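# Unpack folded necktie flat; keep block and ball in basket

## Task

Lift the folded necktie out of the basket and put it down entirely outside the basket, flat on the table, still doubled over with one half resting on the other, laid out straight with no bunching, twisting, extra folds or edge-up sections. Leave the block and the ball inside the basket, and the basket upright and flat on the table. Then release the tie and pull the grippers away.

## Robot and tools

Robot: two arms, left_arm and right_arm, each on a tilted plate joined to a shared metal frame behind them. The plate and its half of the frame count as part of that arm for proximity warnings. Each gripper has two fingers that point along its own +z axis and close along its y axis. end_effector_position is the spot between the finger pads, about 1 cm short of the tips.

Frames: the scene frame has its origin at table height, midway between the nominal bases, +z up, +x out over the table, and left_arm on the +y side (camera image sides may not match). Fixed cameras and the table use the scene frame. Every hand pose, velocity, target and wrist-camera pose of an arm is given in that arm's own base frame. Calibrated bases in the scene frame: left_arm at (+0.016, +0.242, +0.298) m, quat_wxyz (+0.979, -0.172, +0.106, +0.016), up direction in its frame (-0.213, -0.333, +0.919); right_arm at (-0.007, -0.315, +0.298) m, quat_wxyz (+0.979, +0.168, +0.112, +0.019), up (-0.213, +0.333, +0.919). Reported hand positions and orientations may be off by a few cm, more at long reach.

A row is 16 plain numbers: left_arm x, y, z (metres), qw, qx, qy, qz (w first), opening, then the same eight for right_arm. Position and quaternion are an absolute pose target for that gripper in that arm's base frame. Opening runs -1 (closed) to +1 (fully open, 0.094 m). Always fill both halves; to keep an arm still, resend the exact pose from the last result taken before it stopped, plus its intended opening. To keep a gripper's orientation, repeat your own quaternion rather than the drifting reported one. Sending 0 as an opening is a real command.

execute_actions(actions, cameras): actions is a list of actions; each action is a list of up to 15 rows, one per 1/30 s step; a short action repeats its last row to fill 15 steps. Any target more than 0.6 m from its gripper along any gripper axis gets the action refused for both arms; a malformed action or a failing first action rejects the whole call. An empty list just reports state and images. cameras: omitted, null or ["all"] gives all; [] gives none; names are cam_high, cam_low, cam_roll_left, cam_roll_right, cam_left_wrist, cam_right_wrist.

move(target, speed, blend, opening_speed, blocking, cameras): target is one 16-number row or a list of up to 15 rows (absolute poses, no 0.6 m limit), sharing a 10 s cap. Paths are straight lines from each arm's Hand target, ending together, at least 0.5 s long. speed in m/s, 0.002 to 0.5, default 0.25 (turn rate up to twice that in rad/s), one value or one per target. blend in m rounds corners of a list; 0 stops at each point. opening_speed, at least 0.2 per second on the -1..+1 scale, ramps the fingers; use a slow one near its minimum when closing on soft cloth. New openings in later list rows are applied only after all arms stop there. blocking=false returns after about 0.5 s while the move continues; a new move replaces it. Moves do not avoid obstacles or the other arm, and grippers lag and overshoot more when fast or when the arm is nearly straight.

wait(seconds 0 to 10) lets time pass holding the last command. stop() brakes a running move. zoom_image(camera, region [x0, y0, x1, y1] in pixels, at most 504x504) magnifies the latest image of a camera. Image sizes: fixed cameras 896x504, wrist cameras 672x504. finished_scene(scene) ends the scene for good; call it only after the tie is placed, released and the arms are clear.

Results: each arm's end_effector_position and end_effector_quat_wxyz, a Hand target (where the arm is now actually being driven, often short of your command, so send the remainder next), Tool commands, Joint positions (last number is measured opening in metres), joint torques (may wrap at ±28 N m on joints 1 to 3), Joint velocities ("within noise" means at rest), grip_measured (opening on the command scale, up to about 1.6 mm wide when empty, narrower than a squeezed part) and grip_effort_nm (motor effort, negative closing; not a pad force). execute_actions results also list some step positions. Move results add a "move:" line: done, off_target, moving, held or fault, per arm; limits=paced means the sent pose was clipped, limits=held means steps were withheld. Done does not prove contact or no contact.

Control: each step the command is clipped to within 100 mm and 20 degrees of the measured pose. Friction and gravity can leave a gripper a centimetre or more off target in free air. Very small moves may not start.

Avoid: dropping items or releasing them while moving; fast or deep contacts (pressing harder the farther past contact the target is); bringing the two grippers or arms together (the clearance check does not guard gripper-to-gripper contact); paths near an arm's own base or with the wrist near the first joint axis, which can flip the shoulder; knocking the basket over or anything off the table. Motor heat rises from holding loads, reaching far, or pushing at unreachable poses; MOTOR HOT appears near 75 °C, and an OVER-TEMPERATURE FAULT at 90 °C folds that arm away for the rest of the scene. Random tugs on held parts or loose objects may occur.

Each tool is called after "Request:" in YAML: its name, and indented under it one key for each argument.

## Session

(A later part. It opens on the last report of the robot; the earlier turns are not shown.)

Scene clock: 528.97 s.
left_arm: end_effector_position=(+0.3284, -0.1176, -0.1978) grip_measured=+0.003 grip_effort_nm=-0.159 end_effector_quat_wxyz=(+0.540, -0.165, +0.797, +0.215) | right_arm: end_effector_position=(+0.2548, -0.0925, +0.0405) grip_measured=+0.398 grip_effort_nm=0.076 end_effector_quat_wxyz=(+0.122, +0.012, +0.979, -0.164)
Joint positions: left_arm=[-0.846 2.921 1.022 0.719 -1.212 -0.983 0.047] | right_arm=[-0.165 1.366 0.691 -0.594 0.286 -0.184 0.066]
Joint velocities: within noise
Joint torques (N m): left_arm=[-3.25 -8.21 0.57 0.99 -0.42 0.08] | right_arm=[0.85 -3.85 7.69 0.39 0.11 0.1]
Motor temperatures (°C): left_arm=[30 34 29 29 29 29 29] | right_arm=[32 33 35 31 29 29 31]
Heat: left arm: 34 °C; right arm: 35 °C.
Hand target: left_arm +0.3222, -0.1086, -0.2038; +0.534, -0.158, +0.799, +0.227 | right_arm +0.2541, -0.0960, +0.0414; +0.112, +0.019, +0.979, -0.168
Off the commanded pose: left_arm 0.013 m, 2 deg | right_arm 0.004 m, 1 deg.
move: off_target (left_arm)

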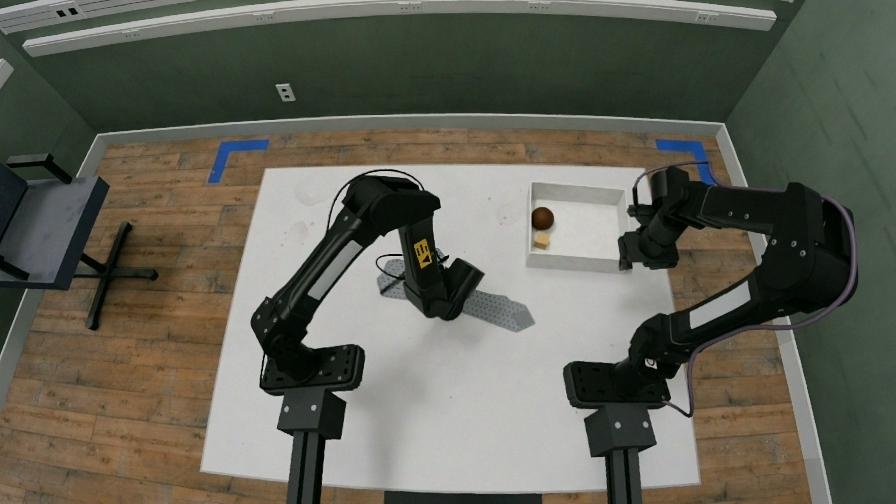

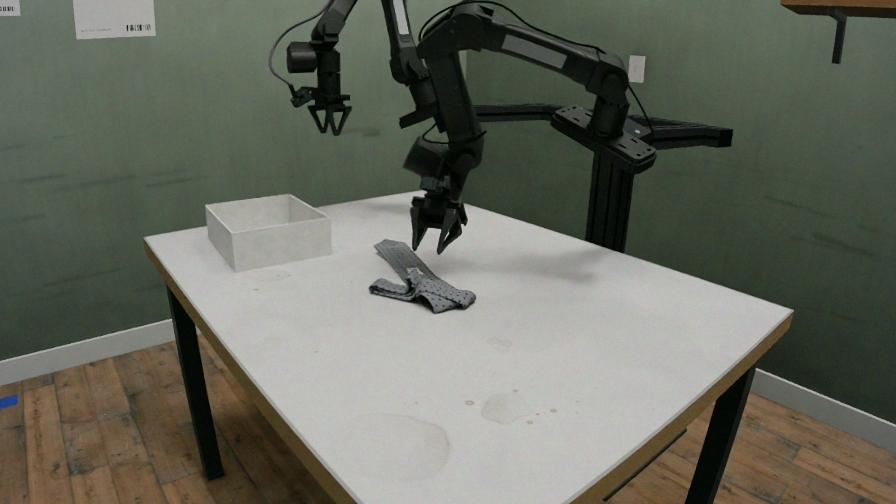

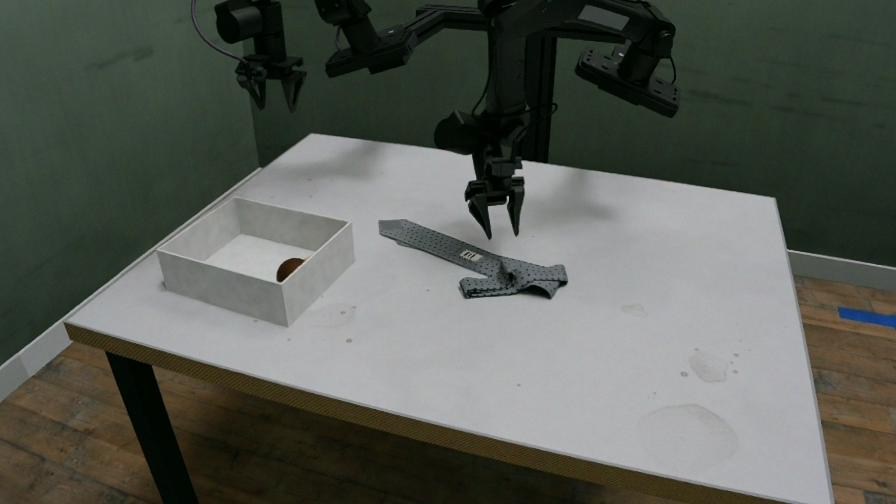

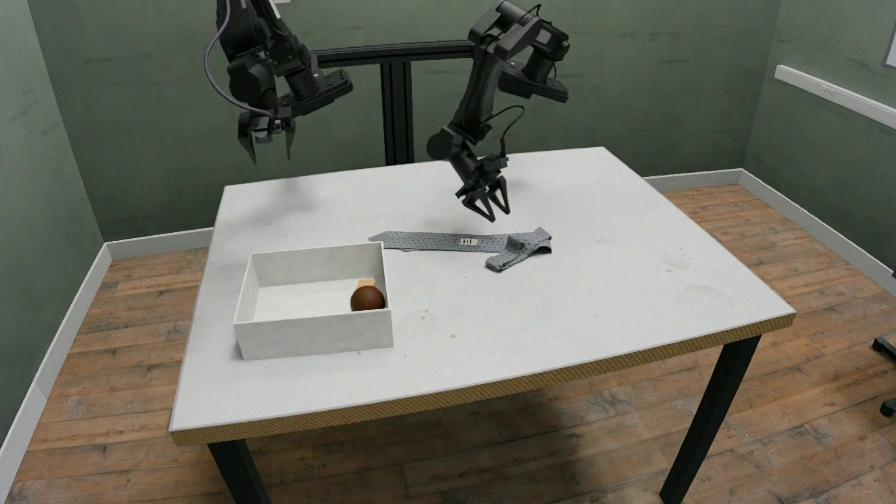

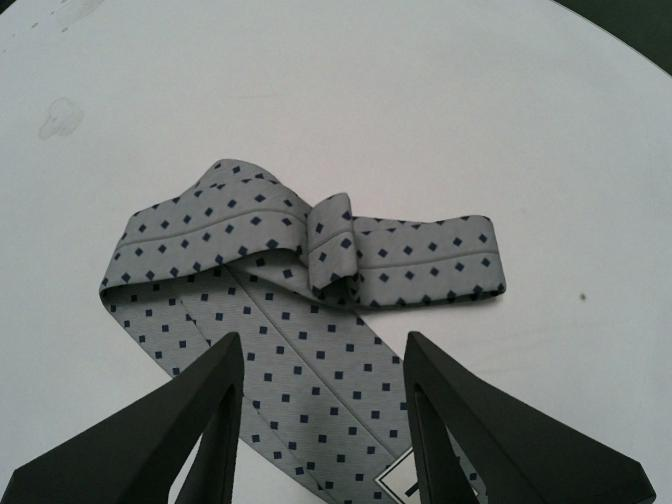

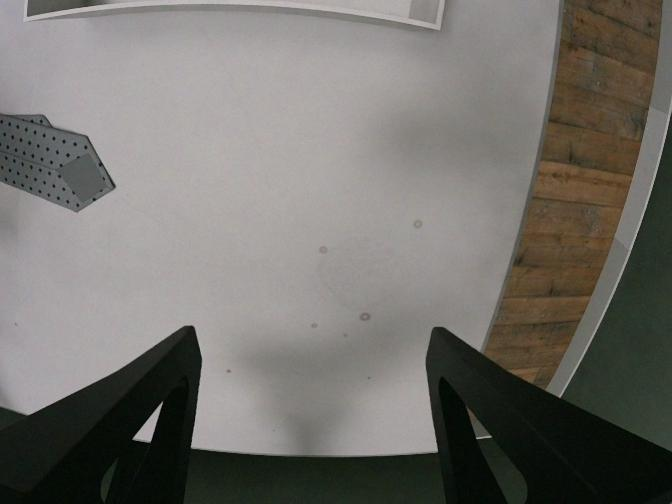

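Request:
move:
  target: [0.3650, -0.0890, -0.2150, 0.5346, -0.1571, 0.7987, 0.2263, 0.0, 0.2542, -0.0961, 0.0415, 0.112, 0.019, 0.979, -0.168, 0.4]
  speed: 0.08

Scene clock: 567.13 s.
left_arm: end_effector_position=(+0.3688, -0.0934, -0.2080) grip_measured=+0.003 grip_effort_nm=-0.164 end_effector_quat_wxyz=(+0.539, -0.162, +0.797, +0.221) | right_arm: end_effector_position=(+0.2548, -0.0925, +0.0405) grip_measured=+0.398 grip_effort_nm=0.076 end_effector_quat_wxyz=(+0.122, +0.012, +0.979, -0.165)
Joint positions: left_arm=[-0.69 3.009 1.073 1.067 -1.135 -0.633 0.047] | right_arm=[-0.165 1.366 0.691 -0.594 0.286 -0.184 0.066]
Joint velocities: within noise
Joint torques (N m): left_arm=[-3.48 -8.03 1.39 1.27 -0.28 0.1] | right_arm=[0.85 -3.85 7.71 0.39 0.11 0.1]
Motor temperatures (°C): left_arm=[29 33 29 30 30 29 29] | right_arm=[32 33 35 31 29 29 30]
Heat: left arm: 33 °C; right arm: 35 °C.
Hand target: left_arm +0.3649, -0.0890, -0.2149; +0.534, -0.157, +0.799, +0.226 | right_arm +0.2541, -0.0961, +0.0414; +0.112, +0.019, +0.979, -0.168
Off the commanded pose: left_arm 0.009 m, 1 deg | right_arm 0.004 m, 1 deg.
move: done

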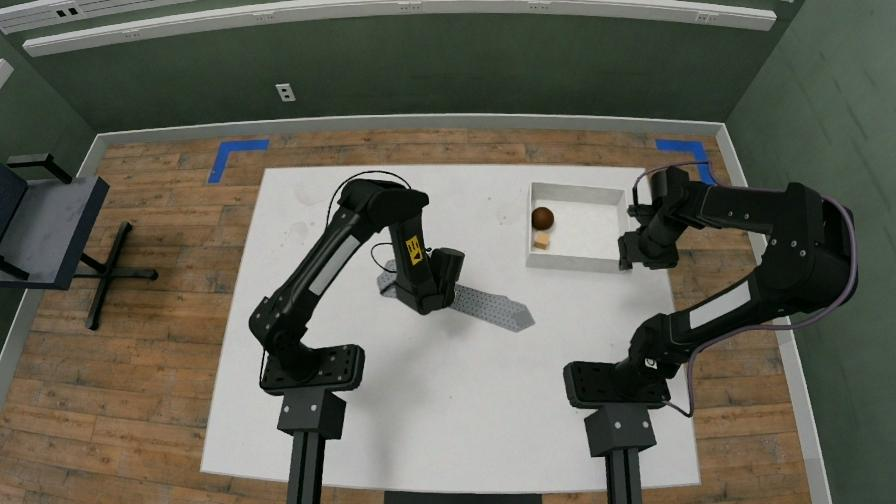

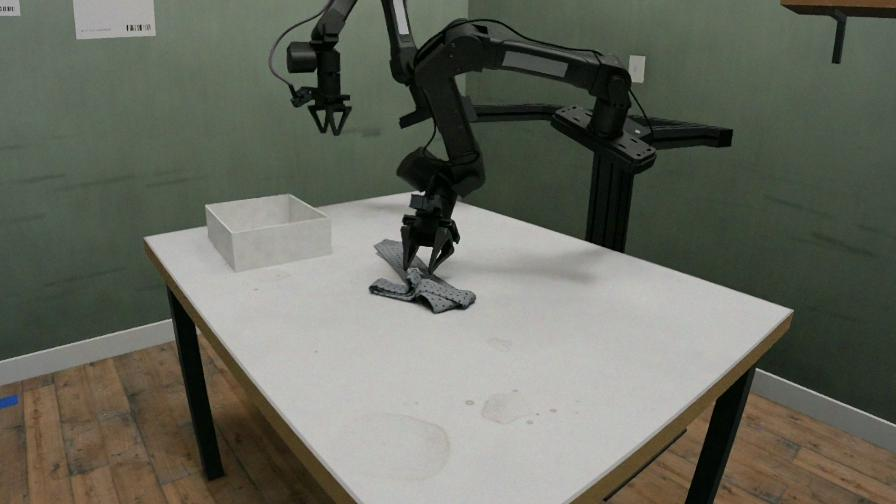

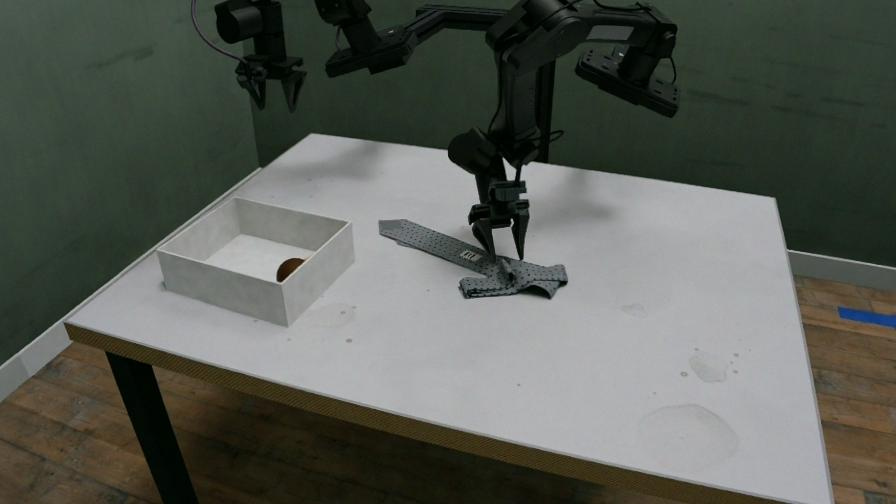

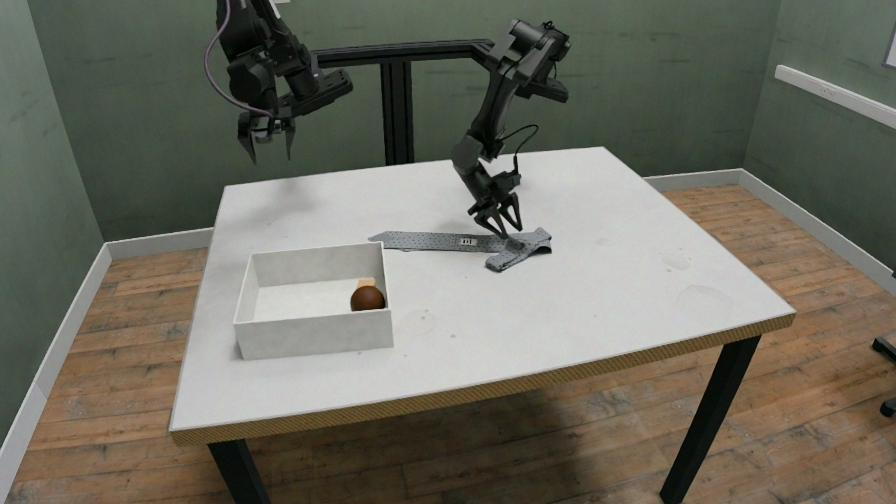

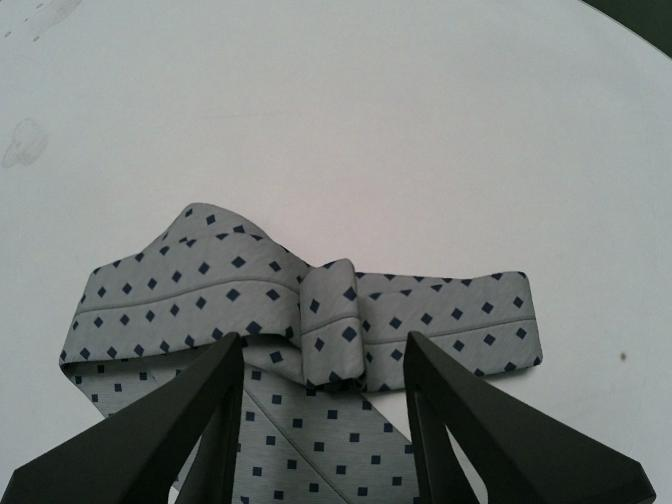

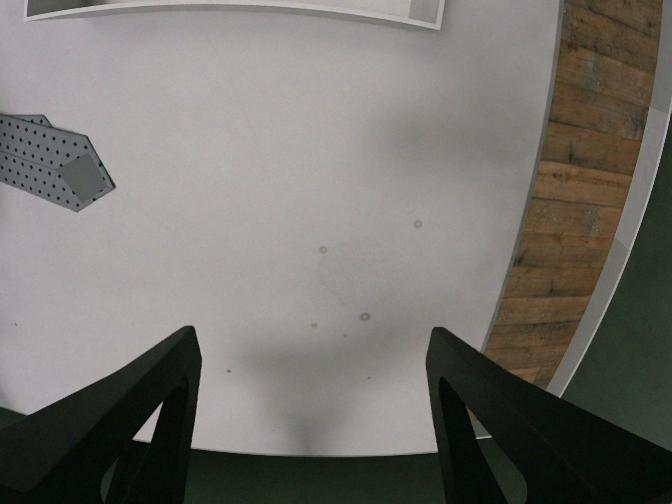

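Request:
move:
  target: [0.3800, -0.0800, -0.2300, 0.5346, -0.1571, 0.7987, 0.2263, 0.0, 0.2542, -0.0961, 0.0415, 0.112, 0.019, 0.979, -0.168, 0.4]
  speed: 0.06

Request:
zoom_image:
  camera: "cam_roll_left"
  region: [420, 180, 620, 320]

Request:
zoom_image:
  camera: "cam_low"
  region: [340, 200, 520, 330]

Scene clock: 581.30 s.
left_arm: end_effector_position=(+0.3827, -0.0839, -0.2232) grip_measured=+0.003 grip_effort_nm=-0.164 end_effector_quat_wxyz=(+0.538, -0.160, +0.797, +0.223) | right_arm: end_effector_position=(+0.2548, -0.0925, +0.0405) grip_measured=+0.398 grip_effort_nm=0.071 end_effector_quat_wxyz=(+0.122, +0.012, +0.979, -0.165)
Joint positions: left_arm=[-0.636 3.081 1.143 1.148 -1.1 -0.539 0.047] | right_arm=[-0.165 1.366 0.691 -0.594 0.286 -0.184 0.066]
Joint velocities: within noise
Joint torques (N m): left_arm=[-3.43 -8.16 1.63 1.28 -0.25 0.1] | right_arm=[0.85 -3.84 7.69 0.39 0.12 0.09]
Motor temperatures (°C): left_arm=[29 33 28 31 30 29 29] | right_arm=[32 33 35 31 29 29 30]
Heat: left arm: 33 °C; right arm: 35 °C.
Hand target: left_arm +0.3799, -0.0800, -0.2298; +0.535, -0.157, +0.799, +0.226 | right_arm +0.2541, -0.0960, +0.0414; +0.112, +0.019, +0.979, -0.168
Off the commanded pose: left_arm 0.008 m, 1 deg | right_arm 0.004 m, 1 deg.
move: done

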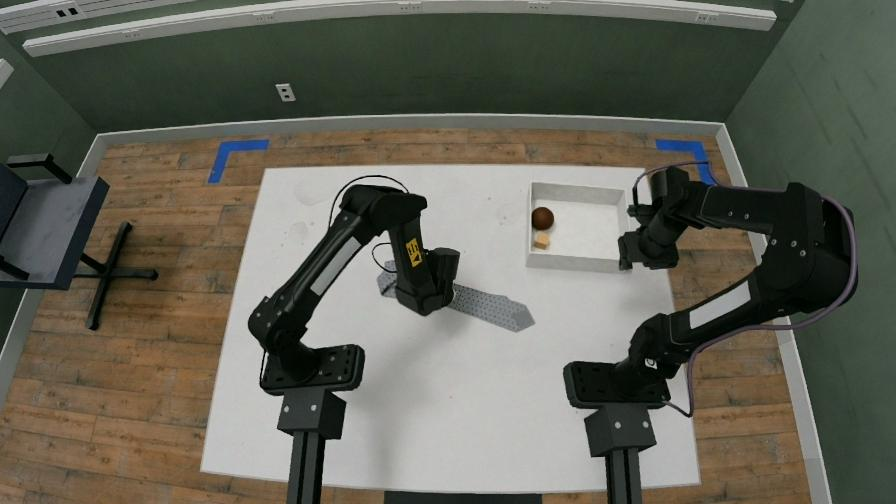

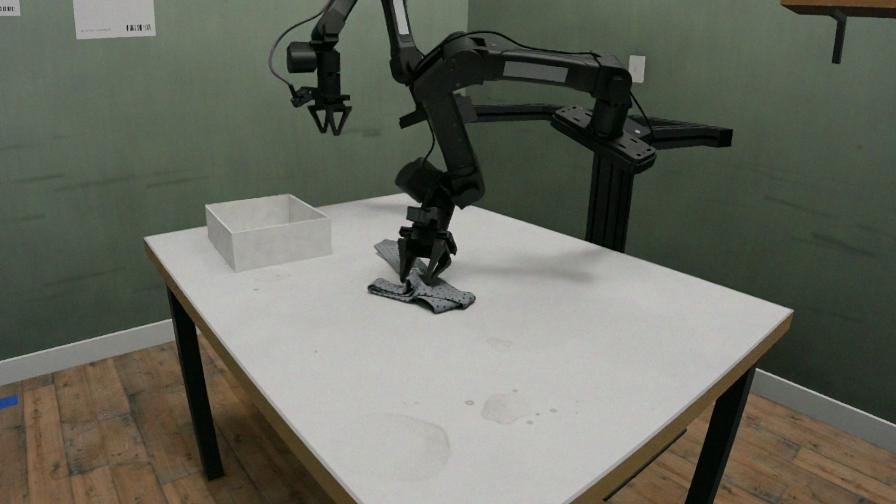

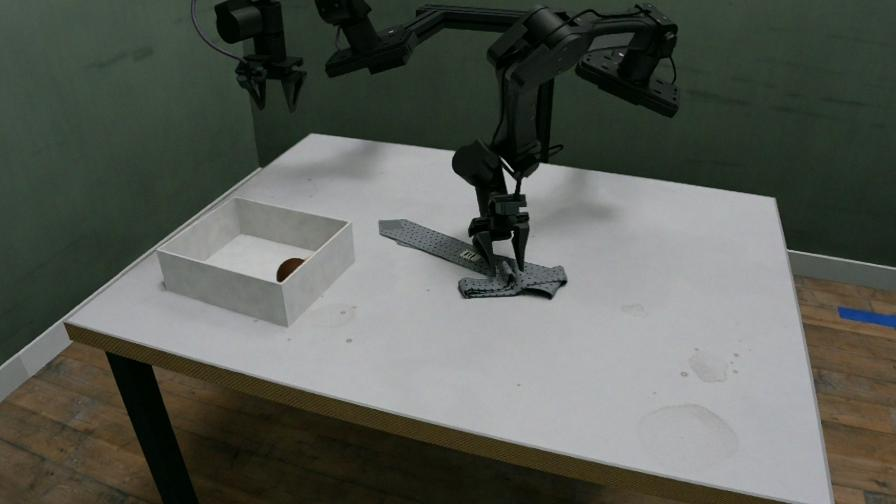

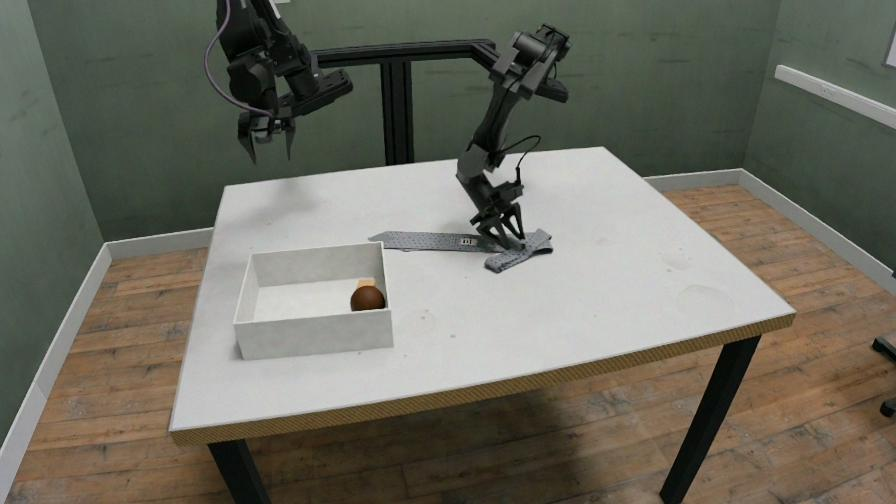

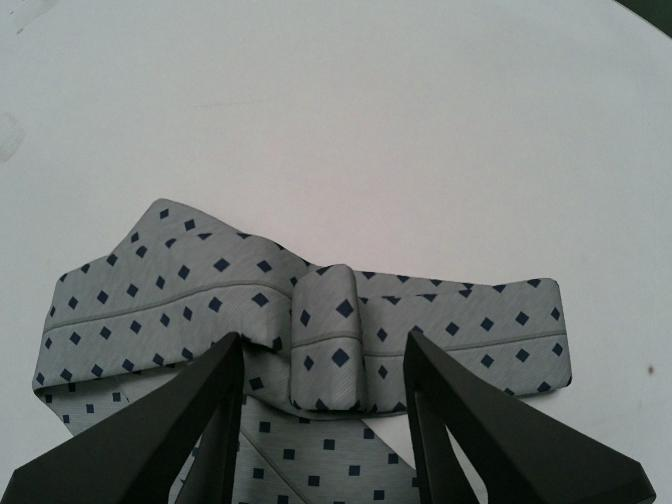

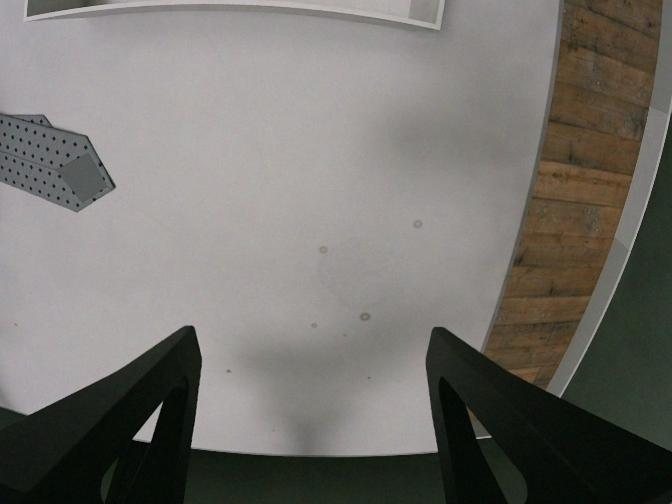

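Scaled by 2.520.

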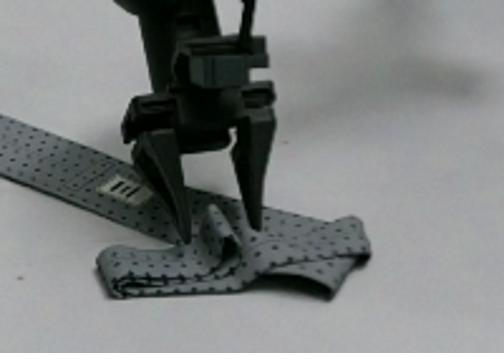

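Scaled by 2.800.

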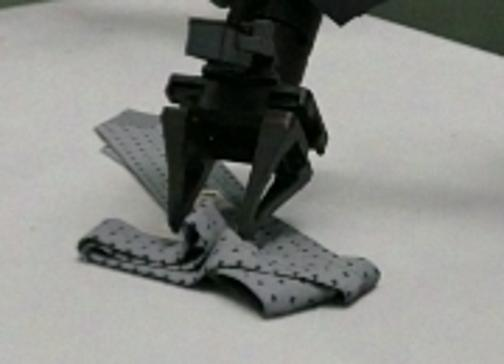

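Request:
move:
  target: [0.3925, -0.0765, -0.2325, 0.5346, -0.1571, 0.7987, 0.2263, 0.0, 0.2542, -0.0961, 0.0415, 0.112, 0.019, 0.979, -0.168, 0.4]
  speed: 0.05

Request:
zoom_image:
  camera: "cam_roll_left"
  region: [420, 180, 620, 320]

Request:
zoom_image:
  camera: "cam_roll_right"
  region: [420, 180, 600, 290]

Request:
zoom_image:
  camera: "cam_low"
  region: [340, 200, 520, 330]

Scene clock: 592.00 s.
left_arm: end_effector_position=(+0.3954, -0.0806, -0.2251) grip_measured=+0.003 grip_effort_nm=-0.168 end_effector_quat_wxyz=(+0.538, -0.161, +0.797, +0.223) | right_arm: end_effector_position=(+0.2548, -0.0925, +0.0405) grip_measured=+0.398 grip_effort_nm=0.076 end_effector_quat_wxyz=(+0.122, +0.012, +0.979, -0.165)
Joint positions: left_arm=[-0.603 3.096 1.182 1.169 -1.078 -0.489 0.047] | right_arm=[-0.165 1.366 0.691 -0.594 0.286 -0.184 0.066]
Joint velocities: within noise
Joint torques (N m): left_arm=[-3.44 -8.21 1.73 1.36 -0.18 0.09] | right_arm=[0.85 -3.84 7.71 0.38 0.11 0.1]
Motor temperatures (°C): left_arm=[29 34 28 31 30 29 29] | right_arm=[32 32 35 31 29 29 30]
Heat: left arm: 34 °C; right arm: 35 °C.
Hand target: left_arm +0.3923, -0.0765, -0.2323; +0.534, -0.157, +0.799, +0.226 | right_arm +0.2541, -0.0960, +0.0414; +0.112, +0.019, +0.979, -0.168
Off the commanded pose: left_arm 0.009 m, 1 deg | right_arm 0.004 m, 1 deg.
move: done

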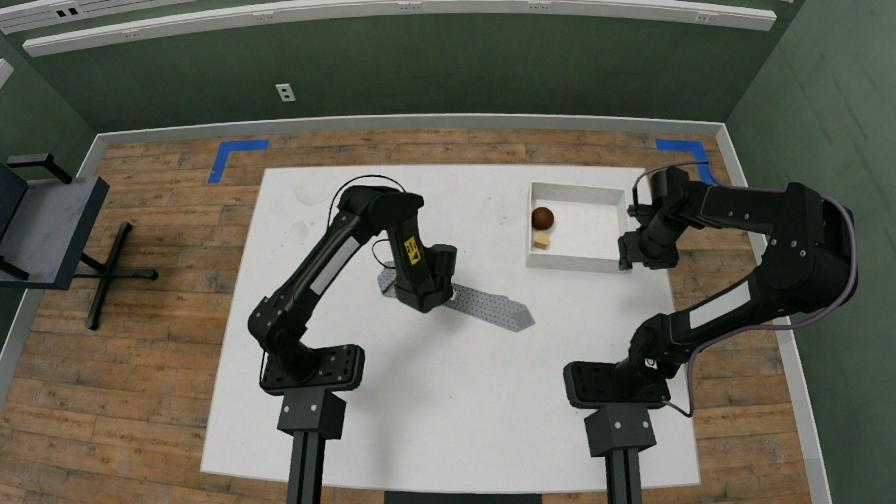

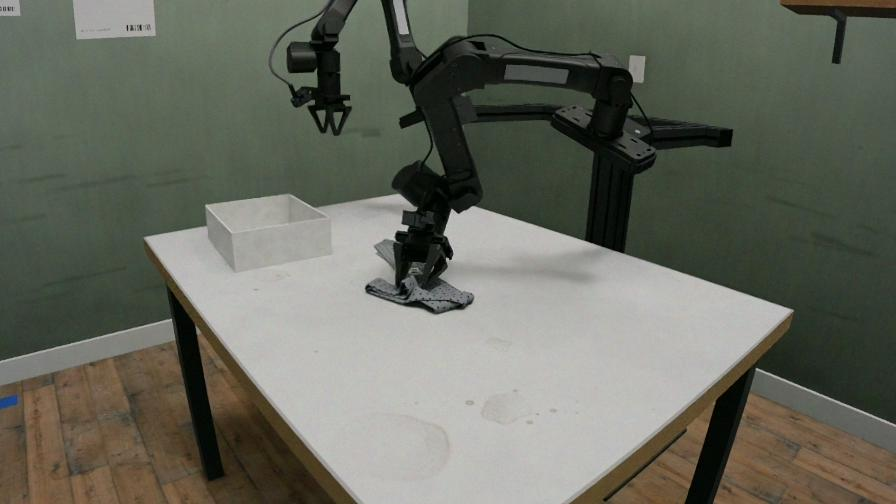

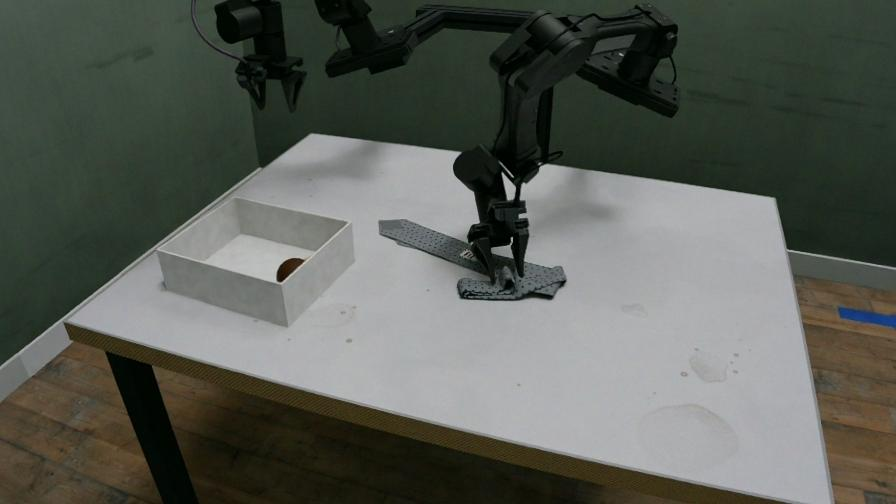

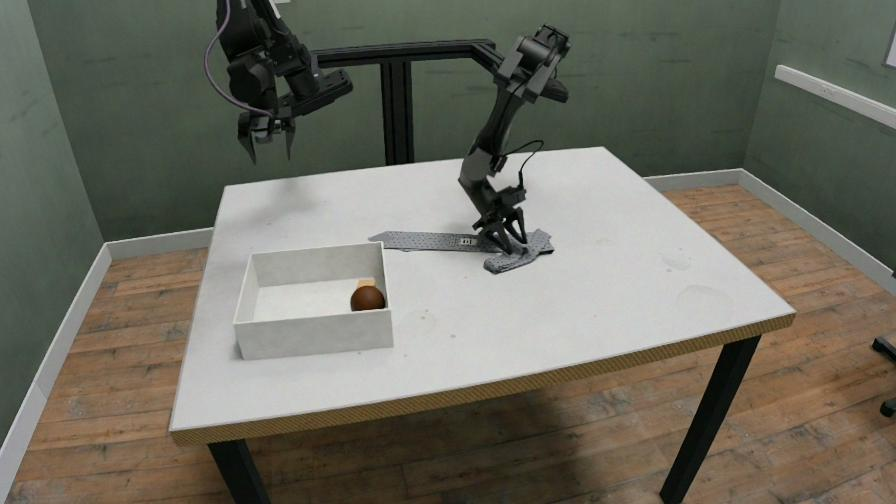

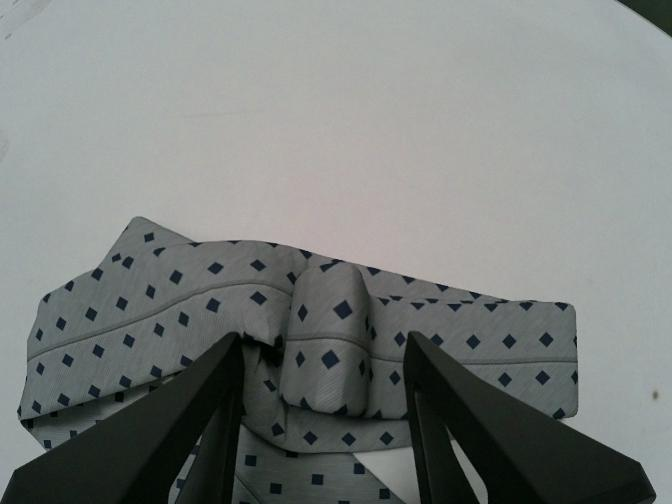

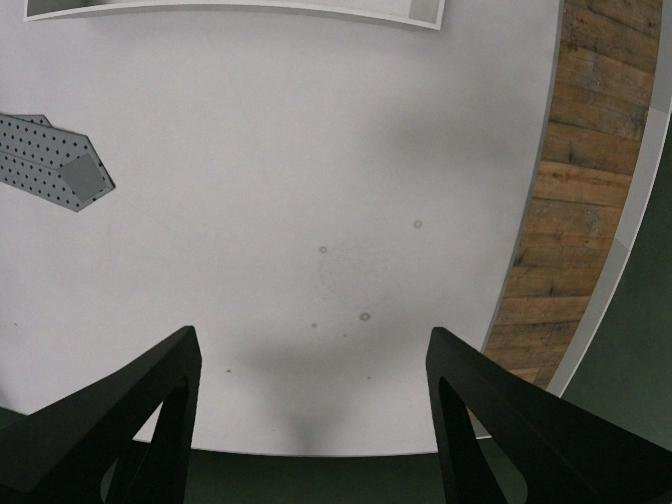

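Scaled by 2.520.

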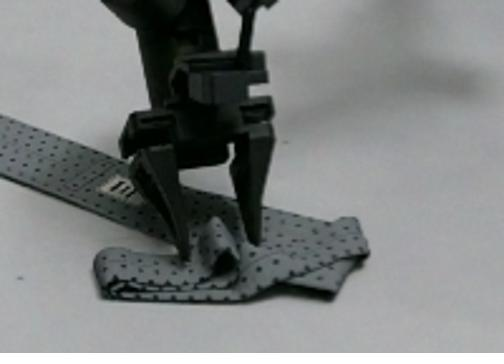

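Scaled by 2.800.

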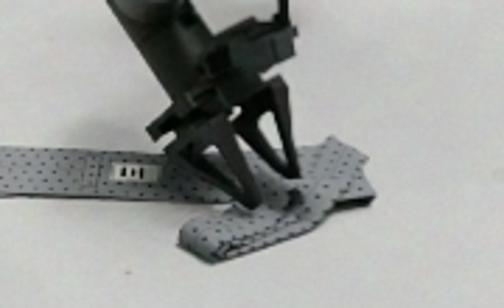

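Scaled by 2.800.

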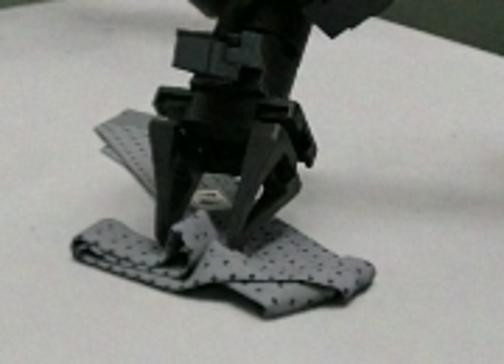

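Request:
move:
  target: [0.3925, -0.0765, -0.2325, 0.5346, -0.1571, 0.7987, 0.2263, -1.0, 0.2542, -0.0961, 0.0415, 0.112, 0.019, 0.979, -0.168, 0.4]
  speed: 0.05
  opening_speed: 1

Request:
zoom_image:
  camera: "cam_roll_left"
  region: [420, 180, 620, 320]

Request:
zoom_image:
  camera: "cam_low"
  region: [340, 200, 520, 330]

Scene clock: 598.67 s.
left_arm: end_effector_position=(+0.3971, -0.0820, -0.2237) grip_measured=-0.929 grip_effort_nm=-1.033 end_effector_quat_wxyz=(+0.542, -0.163, +0.795, +0.218) | right_arm: end_effector_position=(+0.2548, -0.0925, +0.0405) grip_measured=+0.398 grip_effort_nm=0.076 end_effector_quat_wxyz=(+0.122, +0.012, +0.979, -0.165)
Joint positions: left_arm=[-0.603 3.096 1.184 1.181 -1.076 -0.488 0.003] | right_arm=[-0.165 1.366 0.691 -0.594 0.286 -0.184 0.066]
Joint velocities: within noise
Joint torques (N m): left_arm=[-3.43 -8.23 1.58 1.27 -0.2 0.1] | right_arm=[0.85 -3.85 7.71 0.39 0.11 0.1]
Motor temperatures (°C): left_arm=[29 34 28 31 29 29 29] | right_arm=[32 32 35 30 29 29 30]
Heat: left arm: 34 °C; right arm: 35 °C.
Hand target: left_arm +0.3923, -0.0765, -0.2323; +0.535, -0.157, +0.799, +0.226 | right_arm +0.2541, -0.0960, +0.0414; +0.112, +0.019, +0.979, -0.168
Off the commanded pose: left_arm 0.011 m, 2 deg | right_arm 0.004 m, 1 deg.
move: off_target (left_arm)

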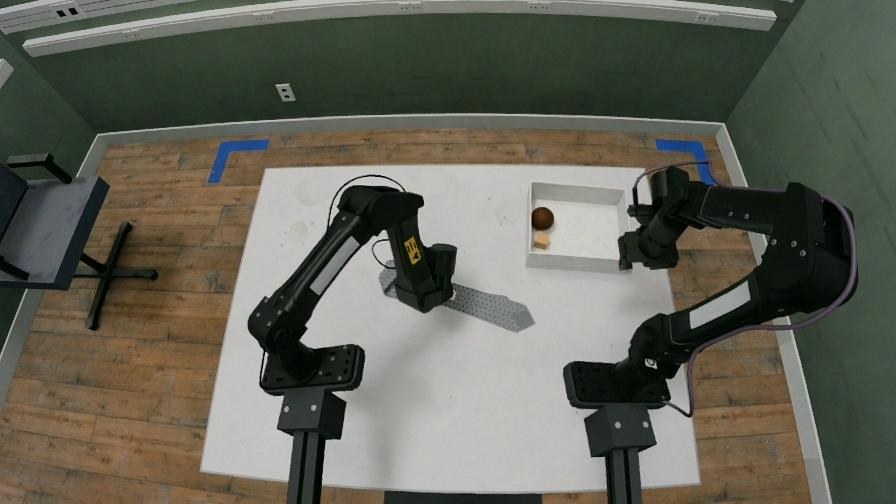

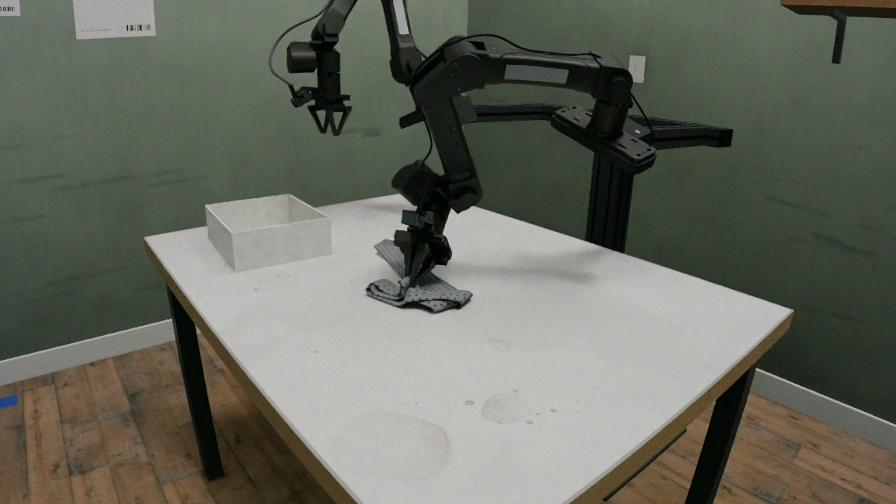

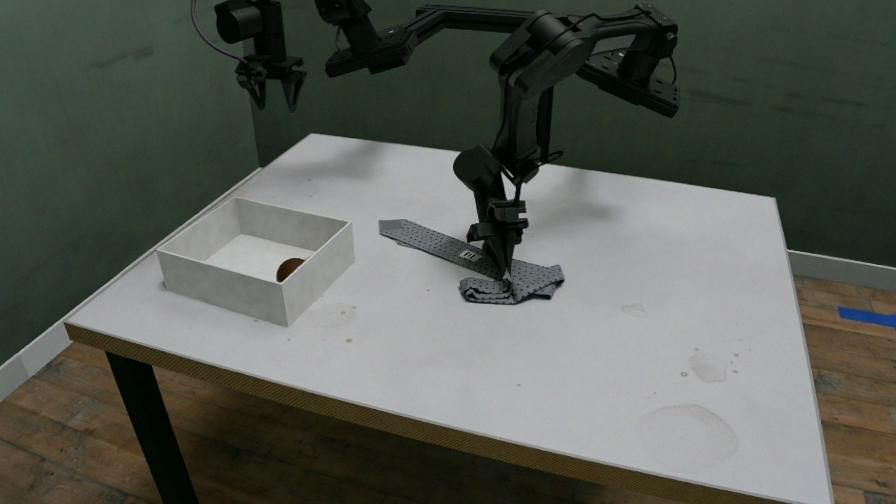

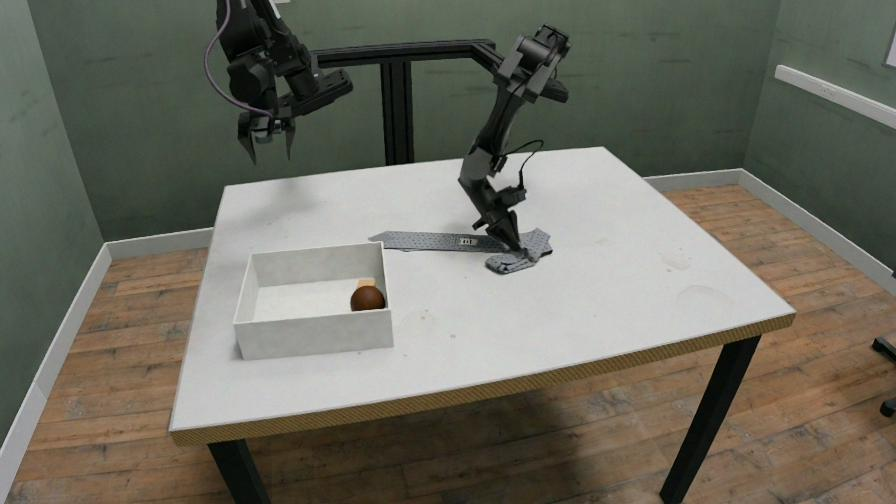

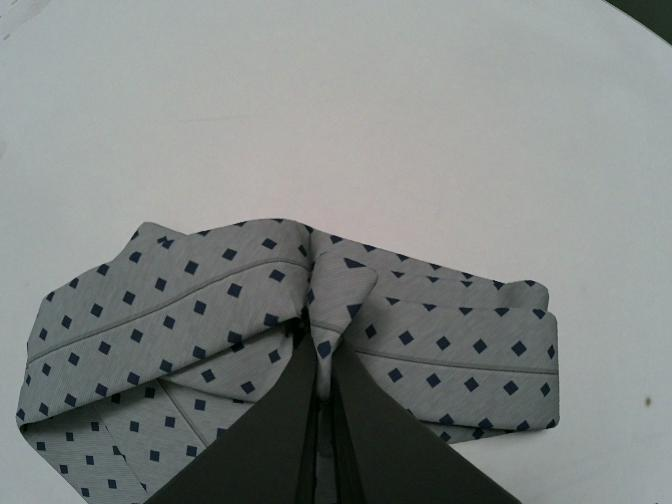

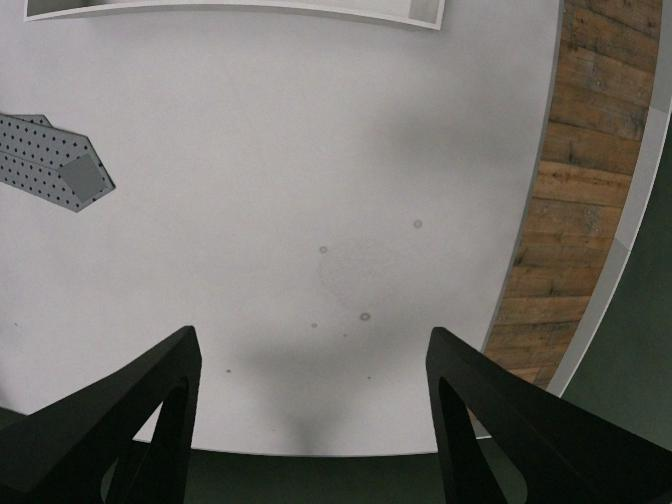

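Scaled by 2.520.

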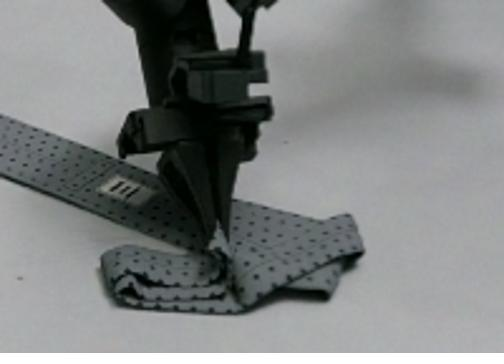

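Scaled by 2.800.

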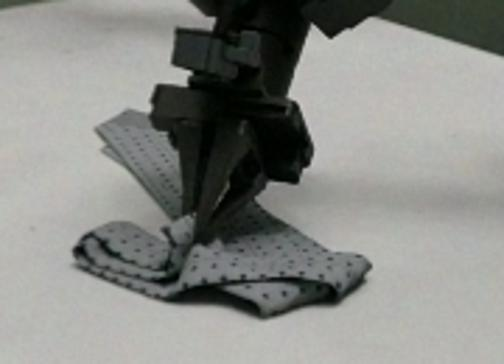

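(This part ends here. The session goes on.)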